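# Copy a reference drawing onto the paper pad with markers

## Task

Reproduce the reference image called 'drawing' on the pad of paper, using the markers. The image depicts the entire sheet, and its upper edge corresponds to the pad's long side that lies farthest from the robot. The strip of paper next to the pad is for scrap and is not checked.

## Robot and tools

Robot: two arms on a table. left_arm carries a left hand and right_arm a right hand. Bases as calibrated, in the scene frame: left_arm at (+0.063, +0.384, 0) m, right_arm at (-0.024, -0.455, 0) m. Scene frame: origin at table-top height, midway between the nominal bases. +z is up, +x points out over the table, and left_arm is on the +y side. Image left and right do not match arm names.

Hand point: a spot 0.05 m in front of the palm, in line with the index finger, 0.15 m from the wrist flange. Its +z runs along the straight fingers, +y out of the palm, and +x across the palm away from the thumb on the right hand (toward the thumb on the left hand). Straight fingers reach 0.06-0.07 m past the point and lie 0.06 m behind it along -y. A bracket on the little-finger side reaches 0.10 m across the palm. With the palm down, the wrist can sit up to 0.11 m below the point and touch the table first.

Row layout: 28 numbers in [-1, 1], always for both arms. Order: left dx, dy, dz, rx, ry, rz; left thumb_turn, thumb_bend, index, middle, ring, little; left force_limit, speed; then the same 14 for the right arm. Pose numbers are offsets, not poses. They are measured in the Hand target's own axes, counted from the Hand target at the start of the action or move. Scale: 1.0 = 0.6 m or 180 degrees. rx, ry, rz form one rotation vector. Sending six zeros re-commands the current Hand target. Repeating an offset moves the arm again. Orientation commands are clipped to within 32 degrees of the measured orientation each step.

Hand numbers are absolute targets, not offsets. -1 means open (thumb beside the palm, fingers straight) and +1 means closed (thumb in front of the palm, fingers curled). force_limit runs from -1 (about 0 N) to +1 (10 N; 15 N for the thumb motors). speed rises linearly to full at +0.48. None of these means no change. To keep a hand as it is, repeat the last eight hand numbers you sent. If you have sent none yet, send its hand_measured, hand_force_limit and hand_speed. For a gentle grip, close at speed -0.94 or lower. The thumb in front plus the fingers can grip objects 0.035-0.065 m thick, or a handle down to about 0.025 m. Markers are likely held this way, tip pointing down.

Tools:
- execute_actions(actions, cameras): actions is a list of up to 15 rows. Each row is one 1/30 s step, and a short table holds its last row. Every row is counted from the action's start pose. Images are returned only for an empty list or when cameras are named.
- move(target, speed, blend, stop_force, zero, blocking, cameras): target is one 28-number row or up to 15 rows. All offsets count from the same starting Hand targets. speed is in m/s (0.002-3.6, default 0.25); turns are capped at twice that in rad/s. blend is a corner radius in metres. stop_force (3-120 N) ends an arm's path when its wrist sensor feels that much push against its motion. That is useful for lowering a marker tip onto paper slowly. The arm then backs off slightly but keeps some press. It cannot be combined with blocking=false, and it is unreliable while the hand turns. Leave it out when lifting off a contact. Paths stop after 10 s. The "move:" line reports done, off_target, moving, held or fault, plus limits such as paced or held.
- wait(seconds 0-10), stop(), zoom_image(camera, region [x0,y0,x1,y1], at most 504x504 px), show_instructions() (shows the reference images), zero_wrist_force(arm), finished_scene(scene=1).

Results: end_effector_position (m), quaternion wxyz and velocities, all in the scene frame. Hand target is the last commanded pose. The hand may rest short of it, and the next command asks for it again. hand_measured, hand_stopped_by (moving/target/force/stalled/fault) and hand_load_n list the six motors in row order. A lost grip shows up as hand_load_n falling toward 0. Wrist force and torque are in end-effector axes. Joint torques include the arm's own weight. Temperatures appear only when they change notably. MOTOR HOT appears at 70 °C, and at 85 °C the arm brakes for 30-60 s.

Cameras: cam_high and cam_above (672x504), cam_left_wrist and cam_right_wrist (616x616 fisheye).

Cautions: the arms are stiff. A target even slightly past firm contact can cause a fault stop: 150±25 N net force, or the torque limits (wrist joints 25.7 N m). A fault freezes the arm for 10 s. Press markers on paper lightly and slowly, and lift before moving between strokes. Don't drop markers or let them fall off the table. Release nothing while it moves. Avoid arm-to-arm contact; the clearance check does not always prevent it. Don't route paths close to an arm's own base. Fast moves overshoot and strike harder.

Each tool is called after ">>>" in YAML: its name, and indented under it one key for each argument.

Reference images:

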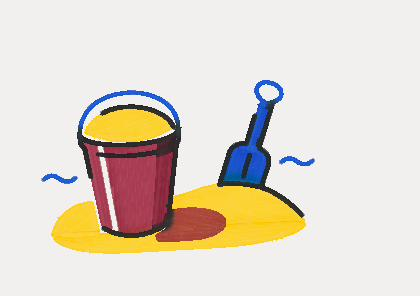

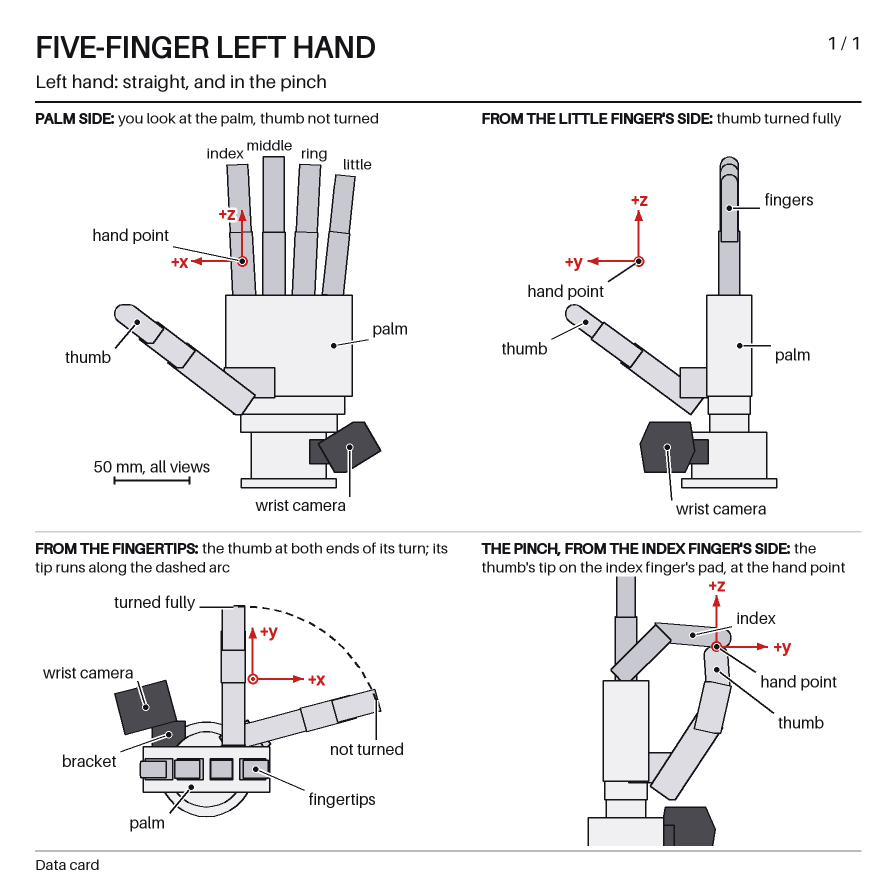

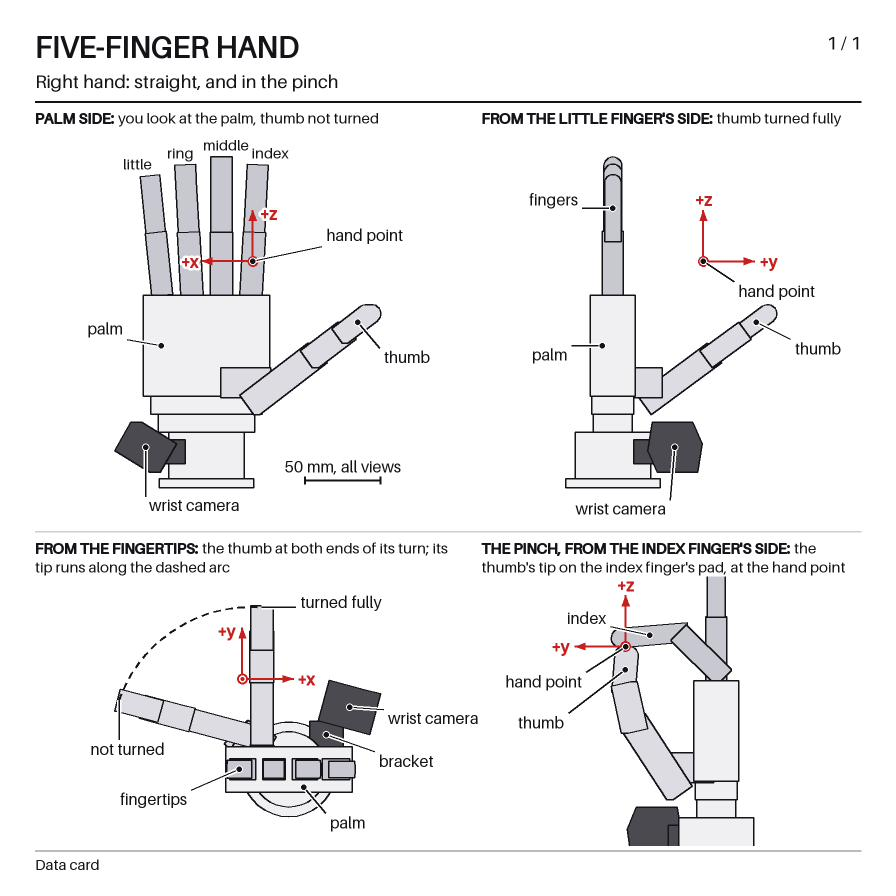

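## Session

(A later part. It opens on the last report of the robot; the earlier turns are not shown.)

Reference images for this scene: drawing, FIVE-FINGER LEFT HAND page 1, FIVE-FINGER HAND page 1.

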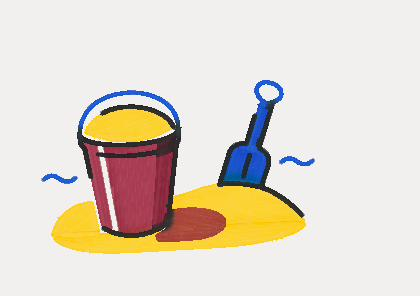

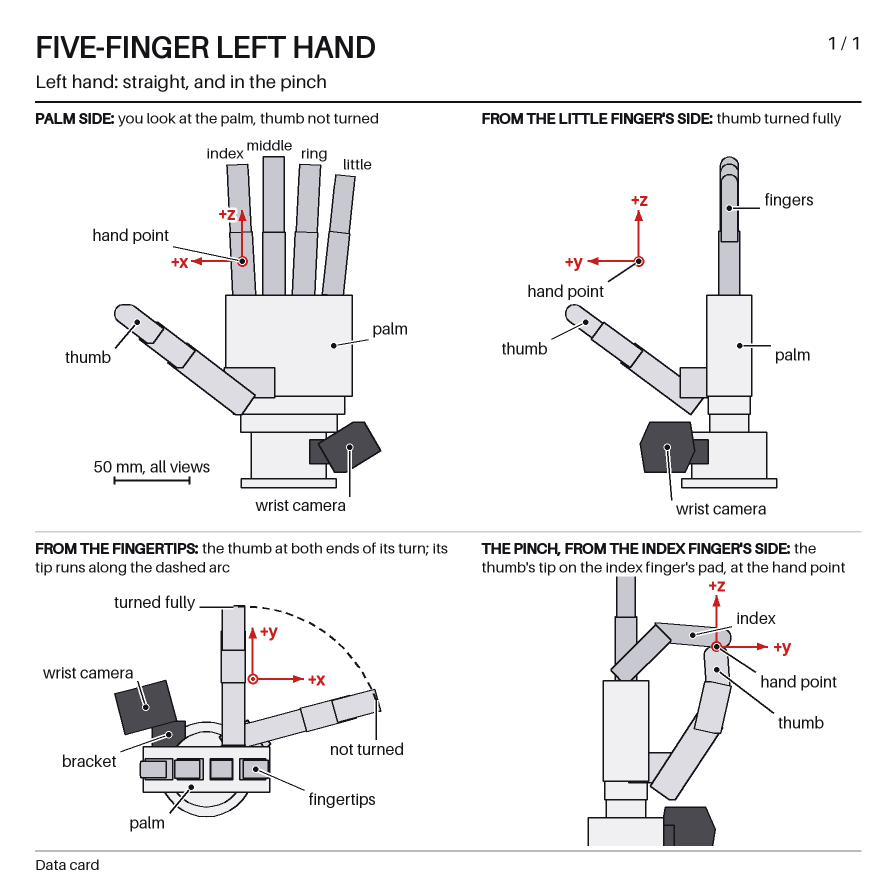

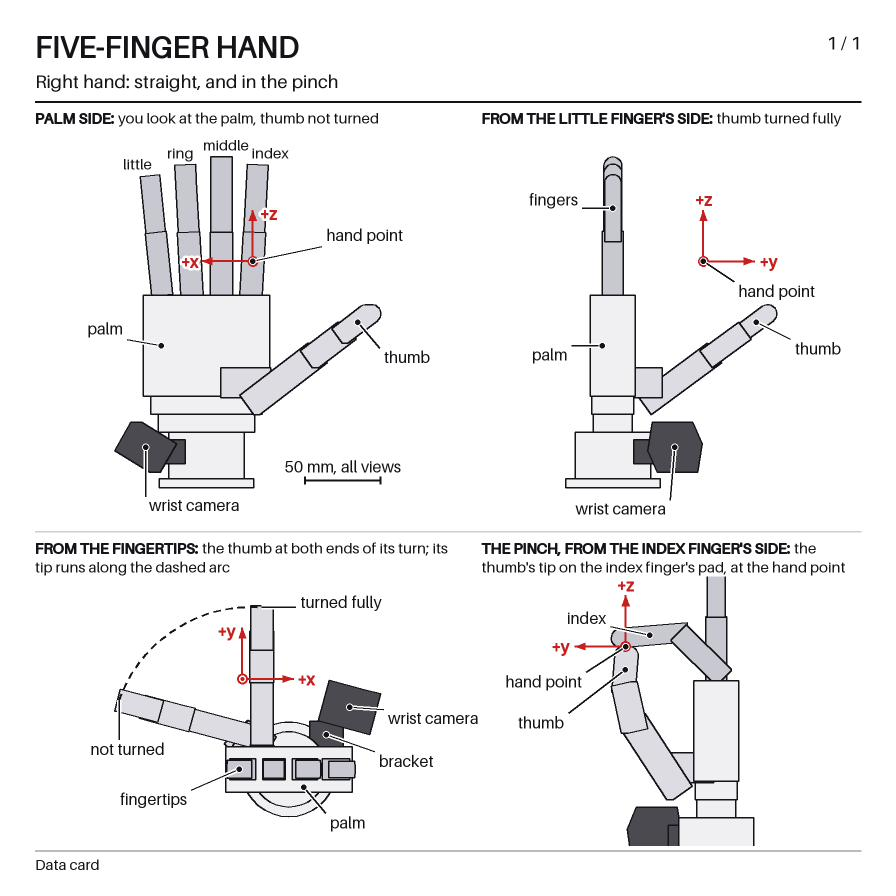

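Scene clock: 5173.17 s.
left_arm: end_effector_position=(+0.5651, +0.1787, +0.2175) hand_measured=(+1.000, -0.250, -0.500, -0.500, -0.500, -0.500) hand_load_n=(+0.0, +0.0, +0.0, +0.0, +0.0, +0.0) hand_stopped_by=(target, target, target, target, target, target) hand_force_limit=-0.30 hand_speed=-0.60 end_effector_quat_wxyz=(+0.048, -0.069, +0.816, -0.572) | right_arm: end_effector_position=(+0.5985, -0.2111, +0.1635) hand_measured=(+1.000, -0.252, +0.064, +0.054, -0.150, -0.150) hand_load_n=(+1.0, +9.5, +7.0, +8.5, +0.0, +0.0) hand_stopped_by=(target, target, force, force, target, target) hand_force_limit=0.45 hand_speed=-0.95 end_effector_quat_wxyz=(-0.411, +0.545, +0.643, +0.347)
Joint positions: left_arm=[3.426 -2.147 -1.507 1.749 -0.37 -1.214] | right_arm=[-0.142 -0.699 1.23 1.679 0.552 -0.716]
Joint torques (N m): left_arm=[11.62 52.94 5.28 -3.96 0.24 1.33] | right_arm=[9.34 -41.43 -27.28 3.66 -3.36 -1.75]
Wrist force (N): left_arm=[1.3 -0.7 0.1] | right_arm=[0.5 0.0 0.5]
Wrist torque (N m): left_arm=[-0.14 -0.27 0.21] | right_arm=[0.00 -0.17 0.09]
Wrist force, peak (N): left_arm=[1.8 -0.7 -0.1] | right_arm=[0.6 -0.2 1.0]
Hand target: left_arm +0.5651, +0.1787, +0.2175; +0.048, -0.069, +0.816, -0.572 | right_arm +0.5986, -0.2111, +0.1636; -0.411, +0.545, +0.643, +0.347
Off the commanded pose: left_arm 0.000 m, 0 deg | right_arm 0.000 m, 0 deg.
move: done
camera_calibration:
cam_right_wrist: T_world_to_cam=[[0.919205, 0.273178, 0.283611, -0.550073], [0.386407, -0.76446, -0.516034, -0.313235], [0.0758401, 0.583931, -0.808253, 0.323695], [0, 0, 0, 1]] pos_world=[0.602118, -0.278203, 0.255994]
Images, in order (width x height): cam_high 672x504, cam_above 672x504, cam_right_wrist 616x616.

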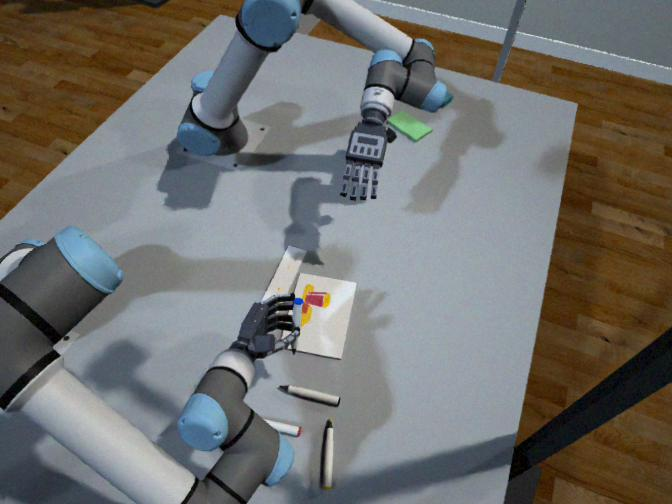

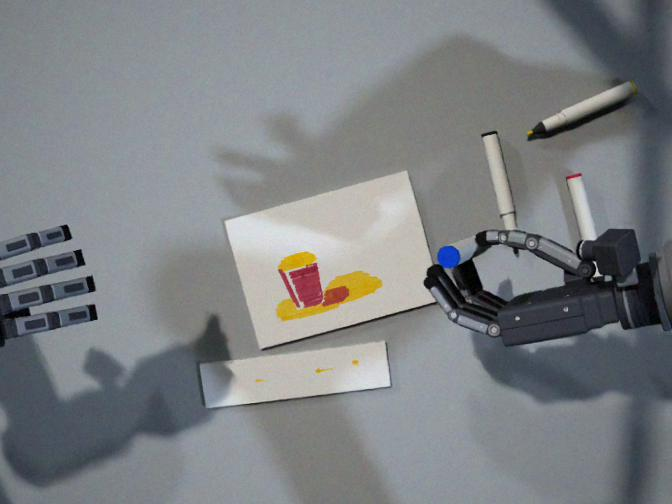

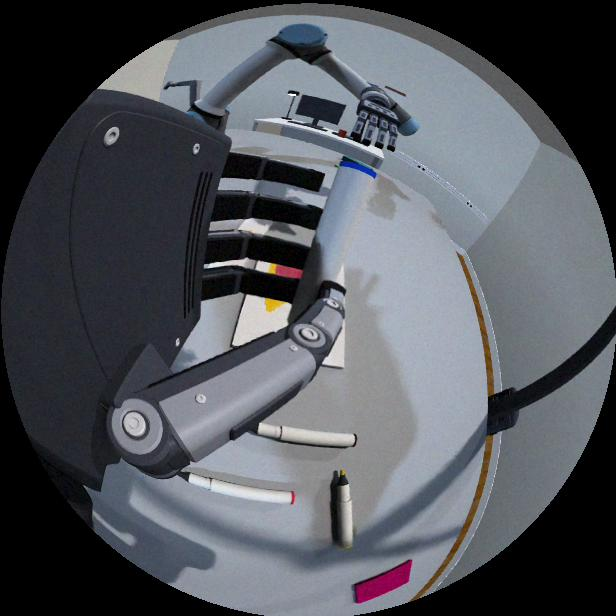

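>>> move:
  target: [-0.06,0.0674,0.1622,-0.19479,-0.03209,0.04388,1,-1,-1,-1,1,1,0,-0.3,0,0,0,0,0,0,1,-0.25,0.52,0.52,-0.15,-0.15,0.45,-0.95]
  speed: 0.2
  cameras: ["cam_above","cam_left_wrist"]

Scene clock: 5241.60 s.
left_arm: end_effector_position=(+0.6136, +0.1081, +0.1462) hand_measured=(+1.000, -1.000, -1.000, -1.000, +1.000, +1.000) hand_load_n=(+0.0, +0.0, +0.0, +0.0, +0.0, +0.0) hand_stopped_by=(target, target, target, target, target, target) hand_force_limit=0.00 hand_speed=-0.30 end_effector_quat_wxyz=(+0.104, -0.053, +0.950, -0.291) | right_arm: end_effector_position=(+0.5986, -0.2111, +0.1636) hand_measured=(+1.000, -0.252, +0.064, +0.054, -0.150, -0.150) hand_load_n=(+1.0, +9.0, +7.0, +8.5, +0.0, +0.0) hand_stopped_by=(target, target, force, force, target, target) hand_force_limit=0.45 hand_speed=-0.95 end_effector_quat_wxyz=(-0.411, +0.545, +0.643, +0.347)
Joint positions: left_arm=[3.034 -2.208 -1.149 2.12 -1.027 -1.872] | right_arm=[-0.142 -0.699 1.23 1.679 0.552 -0.717]
Joint torques (N m): left_arm=[6.05 58.23 7.28 -0.72 -0.74 0.42] | right_arm=[8.89 -43.86 -26.34 0.95 -3.88 1.38]
Wrist force (N): left_arm=[1.1 0.8 -0.3] | right_arm=[0.6 0.0 0.8]
Wrist torque (N m): left_arm=[0.18 -0.19 0.03] | right_arm=[-0.03 -0.19 0.11]
Wrist force, peak (N): left_arm=[2.0 -0.6 -0.2] | right_arm=[0.8 -0.2 1.0]
Hand target: left_arm +0.6136, +0.1081, +0.1463; +0.104, -0.053, +0.950, -0.291 | right_arm +0.5986, -0.2111, +0.1636; -0.411, +0.545, +0.643, +0.347
Off the commanded pose: left_arm 0.000 m, 0 deg | right_arm 0.000 m, 0 deg.
move: done
camera_calibration:
cam_left_wrist: T_world_to_cam=[[-0.179123, -0.838144, 0.515199, 0.119432], [-0.932859, 0.311057, 0.181706, 0.511012], [-0.312552, -0.44806, -0.837588, 0.476199], [0, 0, 0, 1]] pos_world=[0.646932, 0.154513, 0.244474]
Images, in order (width x height): cam_above 672x504, cam_left_wrist 616x616.

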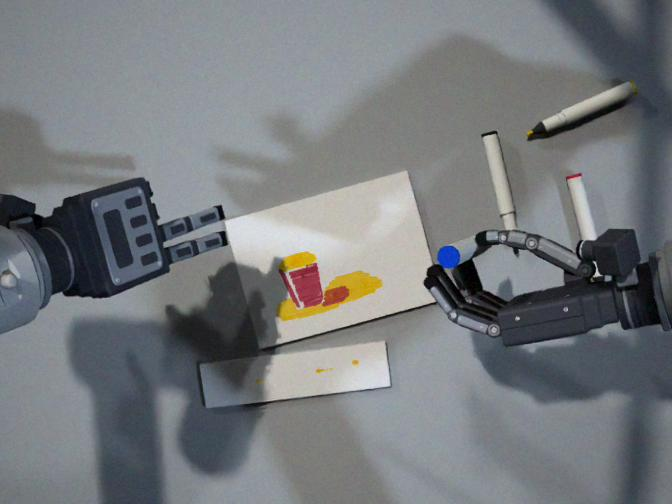

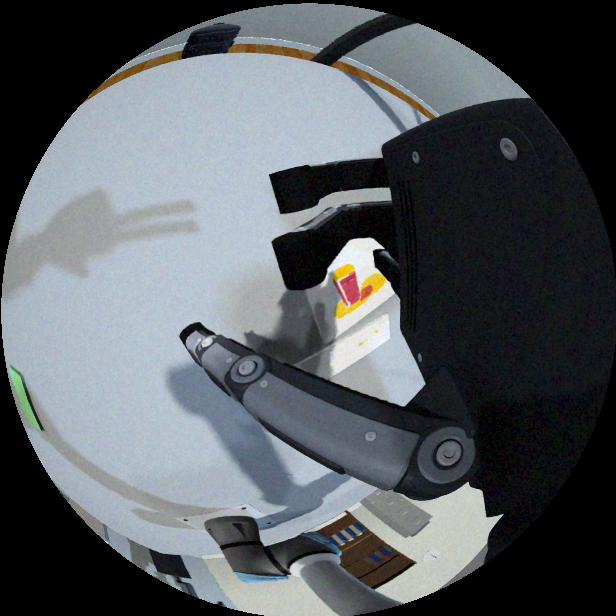

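>>> move:
  target: [0.0467,0.1039,0.1442,0,0,0,1,-1,-1,-1,1,1,0,-0.3,0,0,0,0,0,0,1,-0.25,0.52,0.52,-0.15,-0.15,0.45,-0.95]
  speed: 0.1
  cameras: ["cam_above"]

>>> move:
  target: [0.00417,0.01408,0.02018,0,0,0,1,-1,-1,-1,1,1,0,-0.3,0,0,0,0,0,0,1,-0.25,0.52,0.52,-0.15,-0.15,0.45,-0.95]
  speed: 0.006
  stop_force: 5
  cameras: ["cam_above"]

Scene clock: 5271.53 s.
left_arm: end_effector_position=(+0.6036, +0.1082, +0.0364) hand_measured=(+1.000, -1.000, -1.000, -1.000, +1.000, +1.000) hand_load_n=(+0.0, +0.0, +0.0, +0.0, +0.0, +0.0) hand_stopped_by=(target, target, target, target, target, target) hand_force_limit=0.00 hand_speed=-0.30 end_effector_quat_wxyz=(+0.104, -0.053, +0.950, -0.291) | right_arm: end_effector_position=(+0.5986, -0.2111, +0.1636) hand_measured=(+1.000, -0.252, +0.064, +0.054, -0.150, -0.150) hand_load_n=(+1.0, +9.5, +7.0, +8.5, +0.0, +0.0) hand_stopped_by=(target, target, force, force, target, target) hand_force_limit=0.45 hand_speed=-0.95 end_effector_quat_wxyz=(-0.411, +0.545, +0.643, +0.347)
Joint positions: left_arm=[3.033 -2.276 -1.33 2.369 -1.028 -1.874] | right_arm=[-0.142 -0.699 1.23 1.679 0.552 -0.717]
Joint torques (N m): left_arm=[-13.56 58.72 26.91 -2.48 -0.24 -1.03] | right_arm=[8.42 -48.37 -26.53 1 -3.44 1.95]
Wrist force (N): left_arm=[0.6 0.8 -0.3] | right_arm=[0.7 -0.2 0.5]
Wrist torque (N m): left_arm=[0.19 -0.09 0.02] | right_arm=[-0.02 -0.19 0.11]
Wrist force, peak (N): left_arm=[0.7 1.5 0.6] | right_arm=[0.7 0.1 1.2]
Hand target: left_arm +0.6037, +0.1082, +0.0364; +0.104, -0.053, +0.950, -0.291 | right_arm +0.5986, -0.2111, +0.1636; -0.411, +0.545, +0.643, +0.347
Off the commanded pose: left_arm 0.000 m, 0 deg | right_arm 0.000 m, 0 deg.
move: done
Images, in order (width x height): cam_above 672x504.

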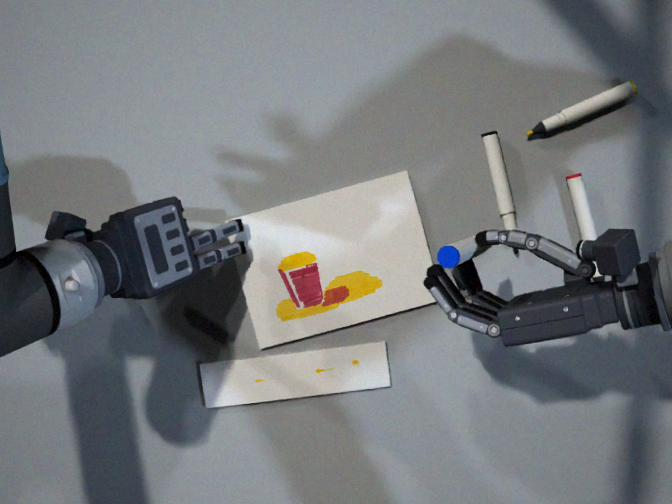

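Scene clock: 5274.40 s.
left_arm: end_effector_position=(+0.6037, +0.1082, +0.0264) hand_measured=(+1.000, -1.000, -1.000, -1.000, +1.000, +1.000) hand_load_n=(+0.5, +0.0, +0.0, +0.5, +0.5, +0.0) hand_stopped_by=(target, target, target, target, target, target) hand_force_limit=0.00 hand_speed=-0.30 end_effector_quat_wxyz=(+0.104, -0.053, +0.950, -0.291) | right_arm: end_effector_position=(+0.5986, -0.2111, +0.1636) hand_measured=(+1.000, -0.252, +0.064, +0.054, -0.150, -0.150) hand_load_n=(+0.5, +9.5, +7.0, +8.5, +0.0, +0.0) hand_stopped_by=(target, target, force, force, target, target) hand_force_limit=0.45 hand_speed=-0.95 end_effector_quat_wxyz=(-0.411, +0.545, +0.643, +0.347)
Joint positions: left_arm=[3.033 -2.287 -1.339 2.389 -1.028 -1.874] | right_arm=[-0.142 -0.699 1.23 1.679 0.552 -0.717]
Joint torques (N m): left_arm=[-5.18 56.15 25.14 -3.39 -1.15 1.31] | right_arm=[9.04 -50.71 -25.94 0.97 -3.4 1.83]
Wrist force (N): left_arm=[0.0 -1.8 -5.4] | right_arm=[0.6 -0.1 0.6]
Wrist torque (N m): left_arm=[0.52 -0.28 0.04] | right_arm=[-0.03 -0.18 0.11]
Wrist force, peak (N): left_arm=[-0.8 -3.0 -7.8] | right_arm=[0.8 -0.1 1.1]
Hand target: left_arm +0.6037, +0.1082, +0.0264; +0.104, -0.053, +0.950, -0.291 (not the last commanded pose) | right_arm +0.5986, -0.2111, +0.1636; -0.411, +0.545, +0.643, +0.347
Off the commanded pose: left_arm 0.005 m, 0 deg | right_arm 0.000 m, 0 deg.
move: contact (left_arm)
Images, in order (width x height): cam_above 672x504.

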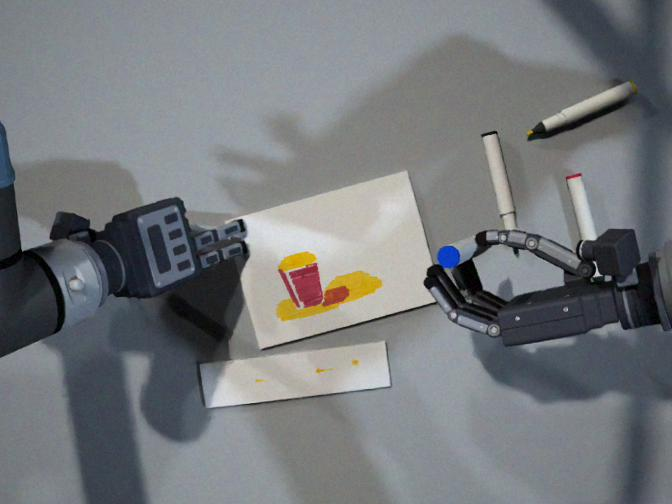

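>>> execute_actions:
  actions: []
  cameras: ["cam_high","cam_left_wrist","cam_right_wrist"]

>>> zoom_image:
  camera: "cam_high"
  region: [230, 260, 380, 380]

>>> zoom_image:
  camera: "cam_right_wrist"
  region: [200, 150, 420, 370]

Scene clock: 5292.70 s.
left_arm: end_effector_position=(+0.6037, +0.1082, +0.0264) hand_measured=(+1.000, -1.000, -1.000, -1.000, +1.000, +1.000) hand_load_n=(+0.0, +0.0, +0.0, +0.5, +0.0, +0.5) hand_stopped_by=(target, target, target, target, target, target) hand_force_limit=0.00 hand_speed=-0.30 end_effector_quat_wxyz=(+0.104, -0.053, +0.950, -0.291) | right_arm: end_effector_position=(+0.5986, -0.2111, +0.1636) hand_measured=(+1.000, -0.252, +0.064, +0.054, -0.150, -0.150) hand_load_n=(+1.0, +9.0, +7.5, +8.5, +0.0, +0.0) hand_stopped_by=(target, target, force, force, target, target) hand_force_limit=0.45 hand_speed=-0.95 end_effector_quat_wxyz=(-0.411, +0.545, +0.643, +0.347)
Joint positions: left_arm=[3.033 -2.287 -1.339 2.389 -1.028 -1.874] | right_arm=[-0.142 -0.699 1.23 1.679 0.552 -0.717]
Joint velocities: within noise
Joint torques (N m): left_arm=[-5.06 55.88 25.01 -3.05 -1.17 1.49] | right_arm=[8.84 -54.1 -25.4 0.92 -3.26 1.77]
Motor temperatures (°C): left_arm=[34 38 31 41 42 38] | right_arm=[29 38 33 41 37 39]
Wrist force (N): left_arm=[0.2 -1.4 -5.1] | right_arm=[0.7 0.3 0.7]
Wrist torque (N m): left_arm=[0.56 -0.29 0.04] | right_arm=[0.03 -0.20 0.13]
Wrist force, peak (N): left_arm=[0.0 -1.7 -5.6] | right_arm=[0.5 -0.1 1.1]
Hand target: left_arm +0.6037, +0.1082, +0.0264; +0.104, -0.053, +0.950, -0.291 (not the last commanded pose) | right_arm +0.5986, -0.2111, +0.1636; -0.411, +0.545, +0.643, +0.347
Off the commanded pose: left_arm 0.005 m, 0 deg | right_arm 0.000 m, 0 deg.
camera_calibration:
cam_left_wrist: T_world_to_cam=[[-0.179098, -0.838247, 0.51504, 0.179399], [-0.932929, 0.310908, 0.181603, 0.523626], [-0.312358, -0.447971, -0.837708, 0.37264], [0, 0, 0, 1]] pos_world=[0.637032, 0.154513, 0.124674]
cam_right_wrist: T_world_to_cam=[[0.919068, 0.273254, 0.283984, -0.550093], [0.386695, -0.764303, -0.51605, -0.313283], [0.0760366, 0.5841, -0.808113, 0.32353], [0, 0, 0, 1]] pos_world=[0.602117, -0.278102, 0.255996]
Images, in order (width x height): cam_high 672x504, cam_left_wrist 616x616, cam_right_wrist 616x616.

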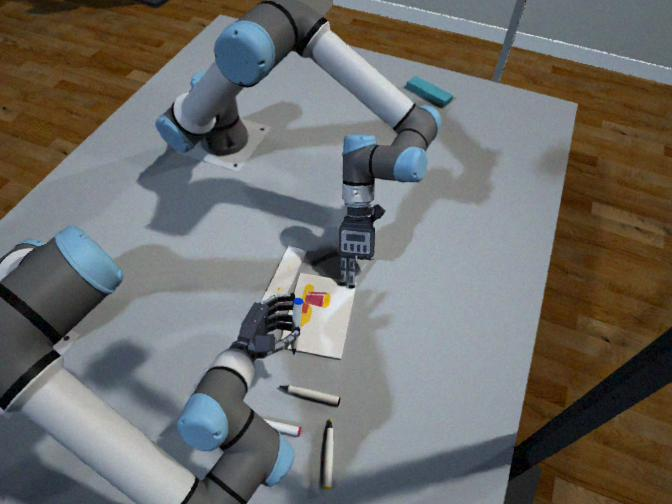

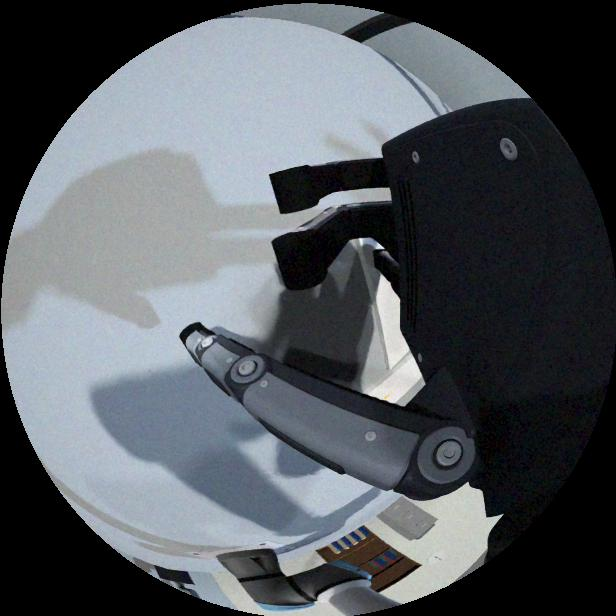

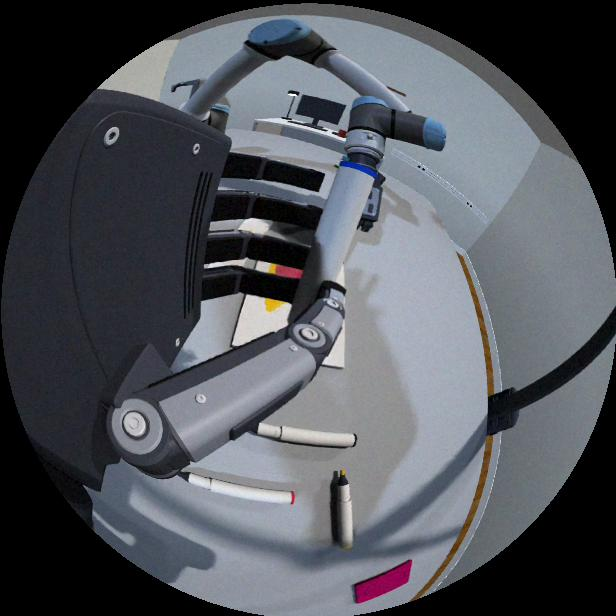

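Scaled by 3.360.

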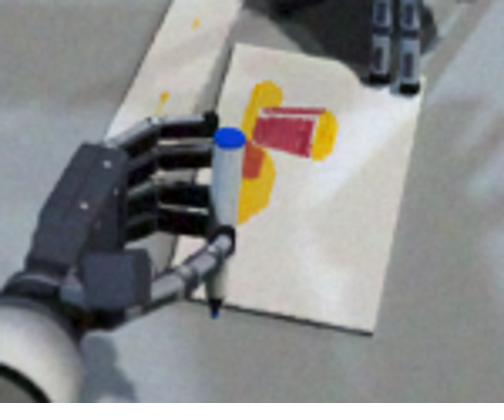

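Scaled by 2.291 from the camera's 616x616 image, which has a finer 880x880 frame.

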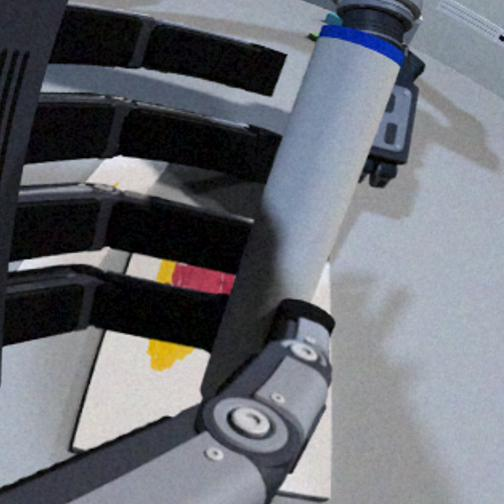

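>>> move:
  target: [0,0,0,0,0,0,1,-1,-1,-1,1,1,0,-0.3,-0.0805,0.00055,0.24694,0,0,0,1,-0.25,0.52,0.52,-0.15,-0.15,0.45,-0.95]
  speed: 0.15
  cameras: ["cam_above","cam_high"]

>>> zoom_image:
  camera: "cam_high"
  region: [250, 250, 370, 370]

Scene clock: 5326.20 s.
left_arm: end_effector_position=(+0.6037, +0.1082, +0.0264) hand_measured=(+1.000, -1.000, -1.000, -1.000, +1.000, +1.000) hand_load_n=(+0.0, +0.0, +0.0, +0.5, +0.5, +0.0) hand_stopped_by=(target, target, target, target, target, target) hand_force_limit=0.00 hand_speed=-0.30 end_effector_quat_wxyz=(+0.104, -0.053, +0.950, -0.291) | right_arm: end_effector_position=(+0.5800, -0.0985, +0.0575) hand_measured=(+1.000, -0.254, +0.066, +0.054, -0.150, -0.150) hand_load_n=(-7.0, +11.5, +0.0, +15.5, +0.0, +0.0) hand_stopped_by=(target, target, force, force, target, target) hand_force_limit=0.45 hand_speed=-0.95 end_effector_quat_wxyz=(-0.411, +0.545, +0.643, +0.347)
Joint positions: left_arm=[3.033 -2.287 -1.339 2.389 -1.028 -1.874] | right_arm=[0.048 -0.567 1.202 1.271 0.462 -0.37]
Joint torques (N m): left_arm=[-5.68 55.95 25.18 -2.25 -1.24 1.07] | right_arm=[-1.66 -46.92 -3.6 2.15 4.43 -0.24]
Wrist force (N): left_arm=[0.0 -1.8 -5.3] | right_arm=[11.9 1.8 -1.9]
Wrist torque (N m): left_arm=[0.51 -0.28 0.04] | right_arm=[0.04 -0.23 0.03]
Wrist force, peak (N): left_arm=[0.0 -1.7 -5.7] | right_arm=[12.7 1.9 -1.8]
Hand target: left_arm +0.6037, +0.1082, +0.0264; +0.104, -0.053, +0.950, -0.291 | right_arm +0.5800, -0.0985, +0.0574; -0.411, +0.545, +0.643, +0.347
Off the commanded pose: left_arm 0.000 m, 0 deg | right_arm 0.000 m, 0 deg.
move: done
Images, in order (width x height): cam_high 672x504, cam_above 672x504.

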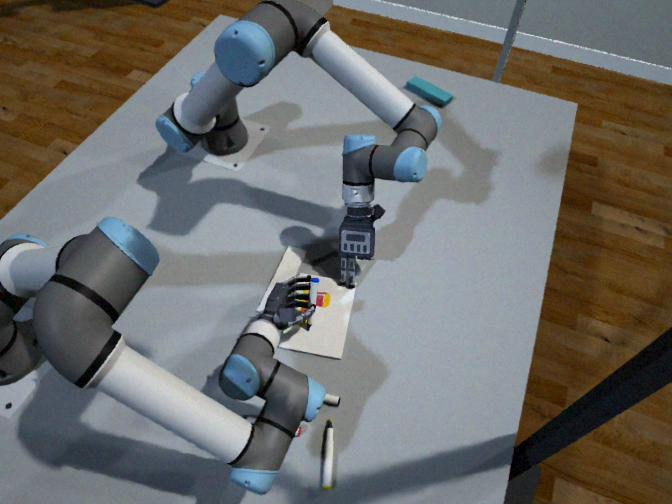

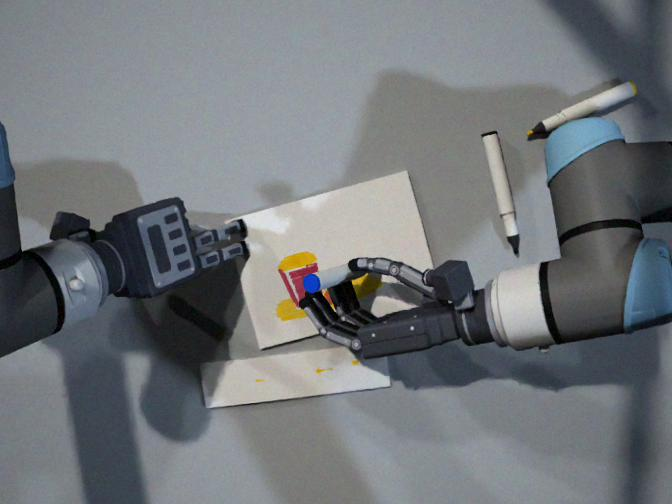

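Scaled by 4.200.

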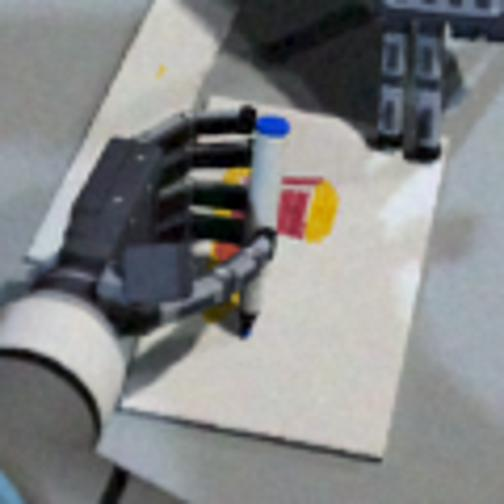

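>>> move:
  target: [0,0,0,0,0,0,1,-1,-1,-1,1,1,0,-0.3,0.0302,0,-0.014,0,0,0,1,-0.25,0.52,0.52,-0.15,-0.15,0.45,-0.95]
  speed: 0.08

>>> move:
  target: [0,0,0,0,0,0,1,-1,-1,-1,1,1,0,-0.3,0.0805,-0.00055,-0.24694,0,0,0,1,-0.25,0.52,0.52,-0.15,-0.15,0.45,-0.95]
  speed: 0.15
  cameras: ["cam_above","cam_high","cam_right_wrist"]

>>> zoom_image:
  camera: "cam_above"
  region: [220, 160, 450, 360]

>>> zoom_image:
  camera: "cam_right_wrist"
  region: [200, 150, 420, 370]

Scene clock: 5356.67 s.
left_arm: end_effector_position=(+0.6037, +0.1082, +0.0264) hand_measured=(+1.000, -1.000, -1.000, -1.000, +1.000, +1.000) hand_load_n=(+0.0, +0.0, +0.0, +0.5, +0.0, +0.0) hand_stopped_by=(target, target, target, target, target, target) hand_force_limit=0.00 hand_speed=-0.30 end_effector_quat_wxyz=(+0.104, -0.053, +0.950, -0.291) | right_arm: end_effector_position=(+0.5800, -0.0985, +0.0775) hand_measured=(+1.000, -0.254, +0.064, +0.054, -0.150, -0.150) hand_load_n=(+3.0, +9.0, +6.5, +9.0, +0.0, +0.0) hand_stopped_by=(target, target, force, force, target, target) hand_force_limit=0.45 hand_speed=-0.95 end_effector_quat_wxyz=(-0.411, +0.545, +0.643, +0.347)
Joint positions: left_arm=[3.033 -2.287 -1.339 2.389 -1.028 -1.874] | right_arm=[0.048 -0.596 1.201 1.301 0.462 -0.37]
Joint torques (N m): left_arm=[-5.11 55.32 24.87 -0.43 -0.88 0.49] | right_arm=[8.23 -42.96 -24.85 0.08 -4.16 -0.36]
Wrist force (N): left_arm=[-0.2 -1.7 -4.8] | right_arm=[0.3 0.3 0.5]
Wrist torque (N m): left_arm=[0.55 -0.26 0.02] | right_arm=[0.02 -0.04 0.17]
Wrist force, peak (N): left_arm=[0.1 -1.9 -5.7] | right_arm=[12.4 1.9 -1.9]
Hand target: left_arm +0.6037, +0.1082, +0.0264; +0.104, -0.053, +0.950, -0.291 | right_arm +0.5800, -0.0985, +0.0774; -0.411, +0.545, +0.643, +0.347
Off the commanded pose: left_arm 0.000 m, 0 deg | right_arm 0.000 m, 0 deg.
move: done

Scene clock: 5358.17 s.
left_arm: end_effector_position=(+0.6037, +0.1082, +0.0264) hand_measured=(+1.000, -1.000, -1.000, -1.000, +1.000, +1.000) hand_load_n=(+0.0, +0.0, -0.5, +0.5, +0.0, +0.0) hand_stopped_by=(target, target, target, target, target, target) hand_force_limit=0.00 hand_speed=-0.30 end_effector_quat_wxyz=(+0.104, -0.053, +0.950, -0.291) | right_arm: end_effector_position=(+0.5986, -0.2110, +0.1836) hand_measured=(+1.000, -0.254, +0.064, +0.054, -0.150, -0.150) hand_load_n=(+3.0, +9.0, +6.0, +9.0, +0.0, +0.0) hand_stopped_by=(target, target, force, force, target, target) hand_force_limit=0.45 hand_speed=-0.95 end_effector_quat_wxyz=(-0.411, +0.545, +0.643, +0.347)
Joint positions: left_arm=[3.033 -2.287 -1.339 2.389 -1.028 -1.874] | right_arm=[-0.142 -0.724 1.219 1.715 0.552 -0.717]
Joint torques (N m): left_arm=[-4.13 54.84 23.78 -0.55 -1.02 0.39] | right_arm=[1.32 -42.48 -8.13 2.89 -3.9 1.82]
Wrist force (N): left_arm=[-0.4 -2.0 -4.8] | right_arm=[0.6 -0.1 0.7]
Wrist torque (N m): left_arm=[0.50 -0.24 0.03] | right_arm=[-0.03 -0.18 0.09]
Wrist force, peak (N): left_arm=[-0.3 -1.9 -5.2] | right_arm=[-0.2 0.2 1.9]
Hand target: left_arm +0.6037, +0.1082, +0.0264; +0.104, -0.053, +0.950, -0.291 | right_arm +0.5986, -0.2110, +0.1835; -0.411, +0.545, +0.643, +0.347
Off the commanded pose: left_arm 0.000 m, 0 deg | right_arm 0.000 m, 0 deg.
move: done
camera_calibration:
cam_right_wrist: T_world_to_cam=[[0.918973, 0.273326, 0.28422, -0.555761], [0.38688, -0.764335, -0.515864, -0.303132], [0.0762405, 0.584024, -0.808148, 0.33956], [0, 0, 0, 1]] pos_world=[0.602117, -0.278102, 0.275998]
Images, in order (width x height): cam_high 672x504, cam_above 672x504, cam_right_wrist 616x616.

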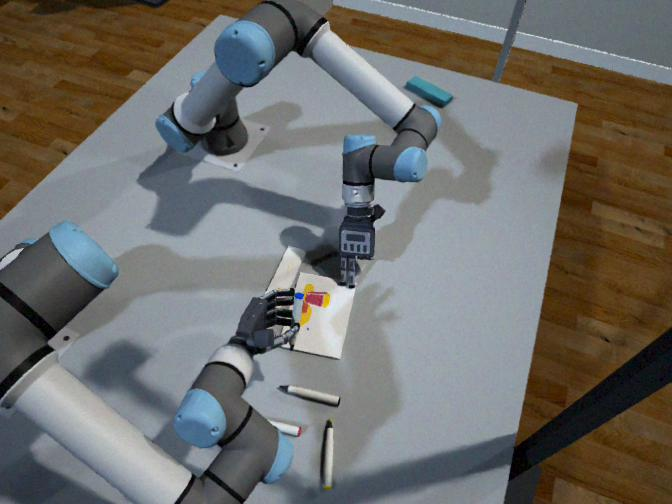

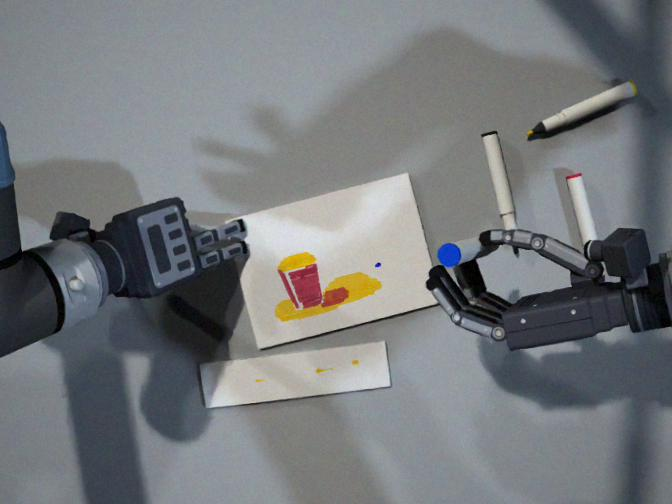

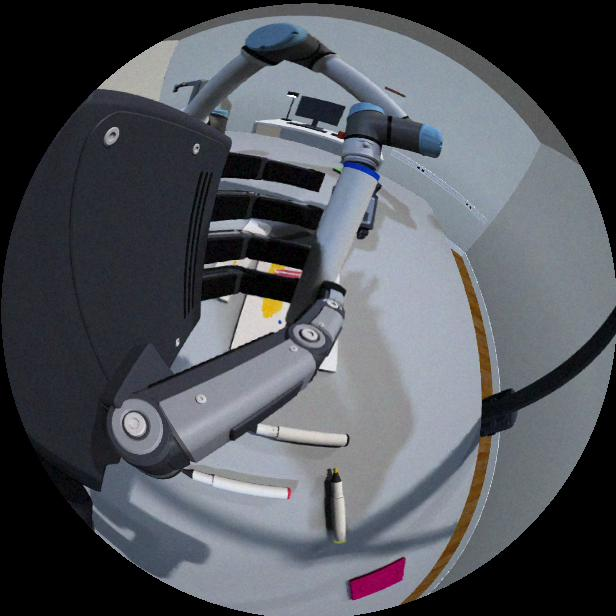

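Scaled by 2.191.

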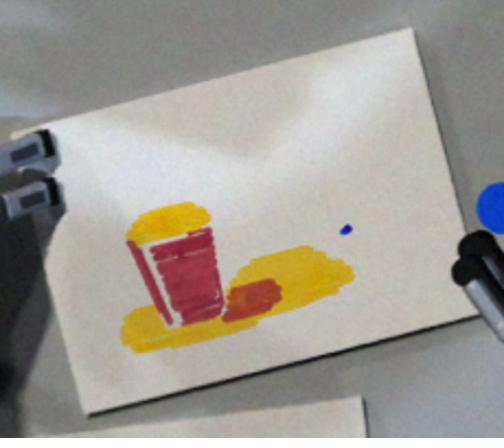

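Scaled by 2.291 from the camera's 616x616 image, which has a finer 880x880 frame.

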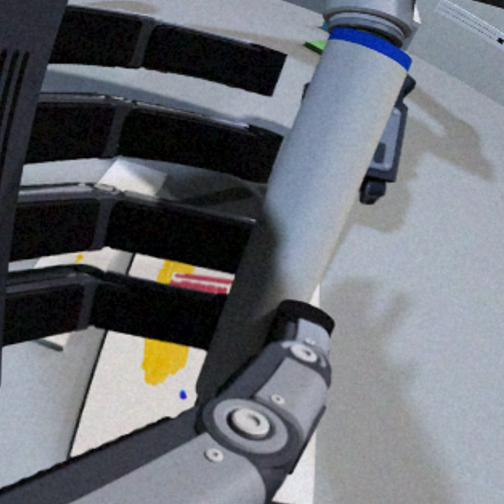

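>>> move:
  target: [0,0,0,0,0,0,1,-1,-1,-1,1,1,0,-0.3,0,0,0,0,0.0556,0,1,-0.25,0.52,0.52,-0.15,-0.15,0.45,-0.95]
  speed: 0.15
  cameras: ["cam_above","cam_high"]

>>> zoom_image:
  camera: "cam_high"
  region: [230, 260, 380, 380]

Scene clock: 5386.43 s.
left_arm: end_effector_position=(+0.6037, +0.1082, +0.0264) hand_measured=(+1.000, -1.000, -1.000, -1.000, +1.000, +1.000) hand_load_n=(+0.0, +0.0, +0.0, +0.5, +0.0, +0.0) hand_stopped_by=(target, target, target, target, target, target) hand_force_limit=0.00 hand_speed=-0.30 end_effector_quat_wxyz=(+0.104, -0.053, +0.950, -0.291) | right_arm: end_effector_position=(+0.5986, -0.2111, +0.1835) hand_measured=(+1.000, -0.254, +0.064, +0.054, -0.150, -0.150) hand_load_n=(+3.0, +9.0, +6.0, +9.0, +0.0, +0.0) hand_stopped_by=(target, target, force, force, target, target) hand_force_limit=0.45 hand_speed=-0.95 end_effector_quat_wxyz=(-0.465, +0.513, +0.605, +0.394)
Joint positions: left_arm=[3.033 -2.287 -1.339 2.389 -1.028 -1.874] | right_arm=[-0.174 -0.683 1.323 1.884 0.46 -1.003]
Joint torques (N m): left_arm=[-3.84 55.03 21.42 -0.43 -0.87 0.4] | right_arm=[9.41 -59.44 -22.85 1.12 1.78 -0.5]
Wrist force (N): left_arm=[-0.2 -2.1 -5.1] | right_arm=[0.5 -0.1 1.0]
Wrist torque (N m): left_arm=[0.50 -0.28 0.04] | right_arm=[-0.09 -0.19 0.11]
Wrist force, peak (N): left_arm=[-0.2 -2.1 -5.2] | right_arm=[0.9 -0.2 1.0]
Hand target: left_arm +0.6037, +0.1082, +0.0264; +0.104, -0.053, +0.950, -0.291 | right_arm +0.5986, -0.2110, +0.1835; -0.465, +0.513, +0.605, +0.394
Off the commanded pose: left_arm 0.000 m, 0 deg | right_arm 0.000 m, 0 deg.
move: done
Images, in order (width x height): cam_high 672x504, cam_above 672x504.

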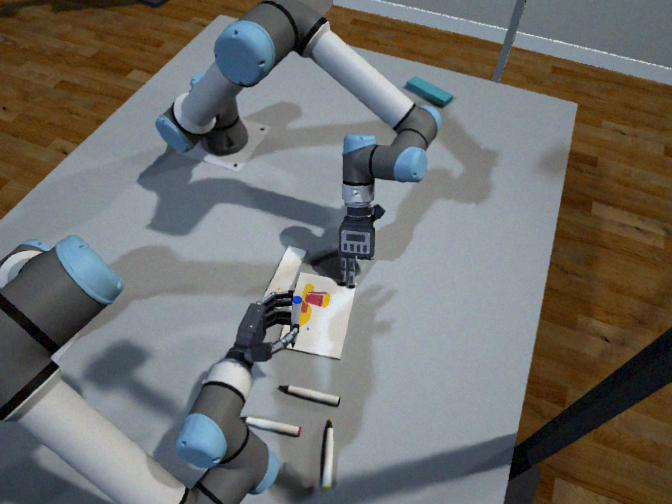

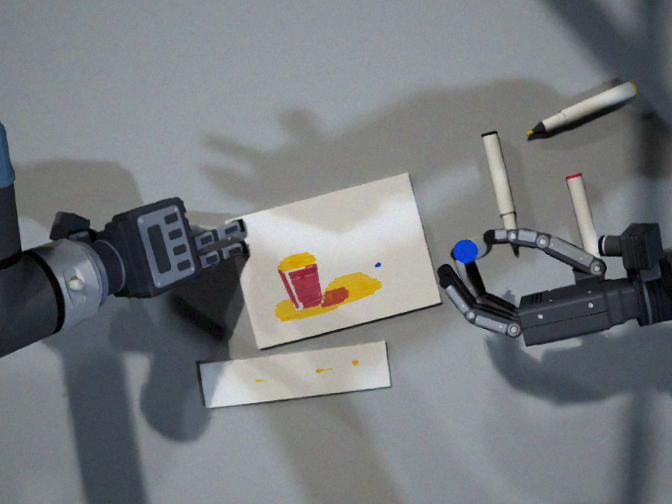

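Scaled by 3.360.

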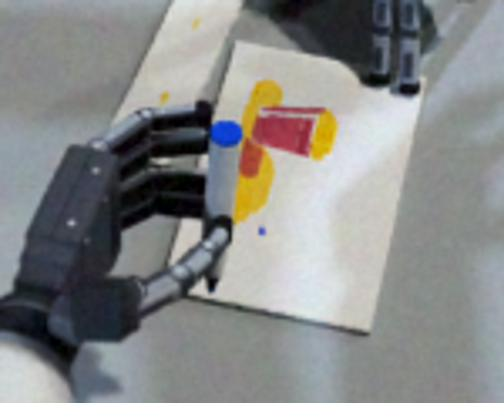

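>>> move:
  target:
    - [0,0,0,0,0,0,1,-1,-1,-1,1,1,0,-0.3,0.057466,0.007762,0.214472,0,0,0,1,-0.25,0.52,0.52,-0.15,-0.15,0.45,-0.95]
    - [0,0,0,0,0,0,1,-1,-1,-1,1,1,0,-0.3,-0.115596,0.007762,0.260845,0,0,0,1,-0.25,0.52,0.52,-0.15,-0.15,0.45,-0.95]
  speed: [0.2,0.08]
  blend: 0.02
  cameras: ["cam_high","cam_above"]

>>> zoom_image:
  camera: "cam_high"
  region: [250, 250, 370, 370]

Scene clock: 5424.13 s.
left_arm: end_effector_position=(+0.6037, +0.1082, +0.0264) hand_measured=(+1.000, -1.000, -1.000, -1.000, +1.000, +1.000) hand_load_n=(+0.5, +0.0, +0.0, +0.5, +0.5, +0.0) hand_stopped_by=(target, target, target, target, target, target) hand_force_limit=0.00 hand_speed=-0.30 end_effector_quat_wxyz=(+0.104, -0.053, +0.950, -0.291) | right_arm: end_effector_position=(+0.5811, -0.0787, +0.0763) hand_measured=(+1.000, -0.254, +0.064, +0.054, -0.150, -0.150) hand_load_n=(+3.0, +9.0, +6.5, +9.0, +0.0, +0.0) hand_stopped_by=(target, target, force, force, target, target) hand_force_limit=0.45 hand_speed=-0.95 end_effector_quat_wxyz=(-0.465, +0.513, +0.605, +0.394) end_effector_velocity=(+0.000, +0.000, +0.002) end_effector_angular_velocity=(+0.001, +0.003, -0.001)
Joint positions: left_arm=[3.033 -2.287 -1.339 2.389 -1.028 -1.874] | right_arm=[0.048 -0.515 1.215 1.414 0.305 -0.565]
Joint velocities: left_arm=[within noise] | right_arm=[0 -0.001 0 0.005 -0.002 0]
Joint torques (N m): left_arm=[-4.15 54.77 18.91 -0.45 -0.92 -0.06] | right_arm=[8.34 -61.93 -14.46 4.47 -4.22 2.52]
Wrist force (N): left_arm=[-0.3 -2.0 -5.2] | right_arm=[0.3 0.2 0.6]
Wrist torque (N m): left_arm=[0.55 -0.28 0.04] | right_arm=[0.01 -0.10 0.05]
Wrist force, peak (N): left_arm=[-0.4 -2.2 -5.2] | right_arm=[1.0 0.2 1.6]
Hand target: left_arm +0.6037, +0.1082, +0.0264; +0.104, -0.053, +0.950, -0.291 | right_arm +0.5811, -0.0787, +0.0763; -0.465, +0.513, +0.605, +0.394
Off the commanded pose: left_arm 0.000 m, 0 deg | right_arm 0.000 m, 0 deg.
move: done
Images, in order (width x height): cam_high 672x504, cam_above 672x504.

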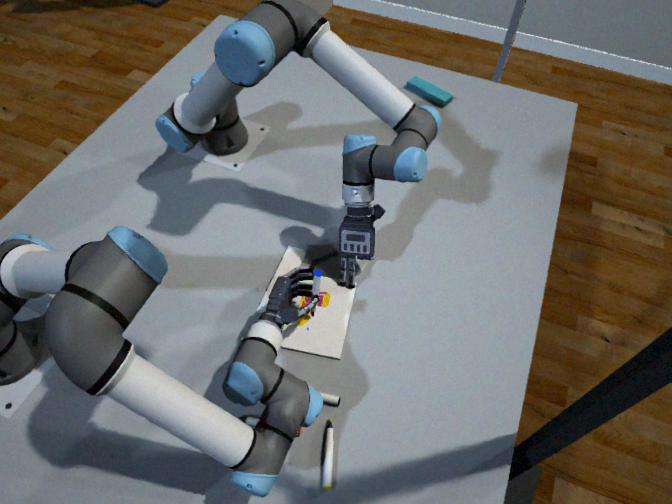

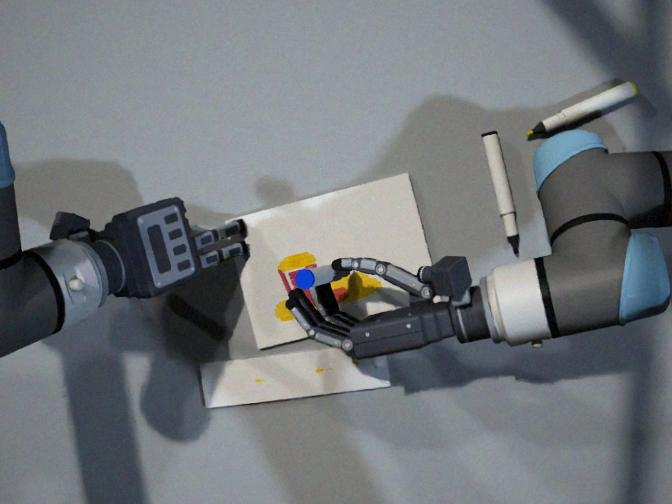

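Scaled by 4.200.

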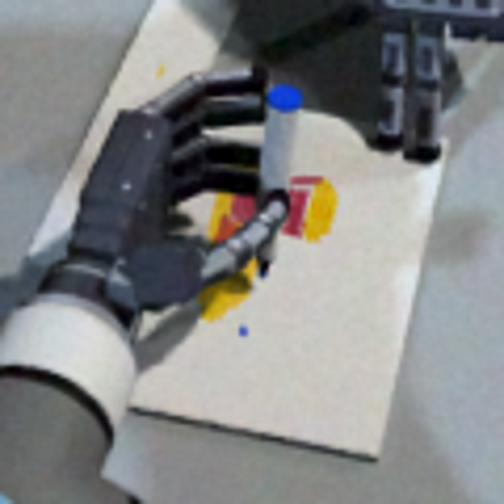

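>>> move:
  target: [0,0,0,0,0,0,1,-1,-1,-1,1,1,0,-0.3,-0.022538,0,0.006039,0,0,0,1,-0.25,0.52,0.52,-0.15,-0.15,0.45,-0.95]
  speed: 0.004
  stop_force: 3

Scene clock: 5438.53 s.
left_arm: end_effector_position=(+0.6037, +0.1082, +0.0264) hand_measured=(+1.000, -1.000, -1.000, -1.000, +1.000, +1.000) hand_load_n=(+0.0, +0.0, -0.5, +0.5, +0.0, +0.0) hand_stopped_by=(target, target, target, target, target, target) hand_force_limit=0.00 hand_speed=-0.30 end_effector_quat_wxyz=(+0.104, -0.053, +0.950, -0.291) | right_arm: end_effector_position=(+0.5811, -0.0787, +0.0644) hand_measured=(+1.000, -0.254, +0.064, +0.054, -0.150, -0.150) hand_load_n=(+2.0, +9.0, +6.0, +9.5, +0.0, +0.0) hand_stopped_by=(target, target, force, force, target, target) hand_force_limit=0.45 hand_speed=-0.95 end_effector_quat_wxyz=(-0.465, +0.513, +0.605, +0.394)
Joint positions: left_arm=[3.033 -2.287 -1.339 2.389 -1.028 -1.874] | right_arm=[0.048 -0.495 1.212 1.399 0.305 -0.565]
Joint torques (N m): left_arm=[-3.18 54.25 14.38 -0.26 -0.82 -0.43] | right_arm=[3.5 -60.75 -11.64 4.12 -1.98 2.83]
Wrist force (N): left_arm=[-0.3 -2.1 -4.9] | right_arm=[3.6 -0.1 0.4]
Wrist torque (N m): left_arm=[0.50 -0.27 0.03] | right_arm=[0.00 -0.07 0.04]
Wrist force, peak (N): left_arm=[-0.6 -2.2 -5.2] | right_arm=[4.6 0.1 1.0]
Hand target: left_arm +0.6037, +0.1082, +0.0264; +0.104, -0.053, +0.950, -0.291 | right_arm +0.5811, -0.0787, +0.0643; -0.465, +0.513, +0.605, +0.394 (not the last commanded pose)
Off the commanded pose: left_arm 0.000 m, 0 deg | right_arm 0.002 m, 0 deg.
move: contact (right_arm)


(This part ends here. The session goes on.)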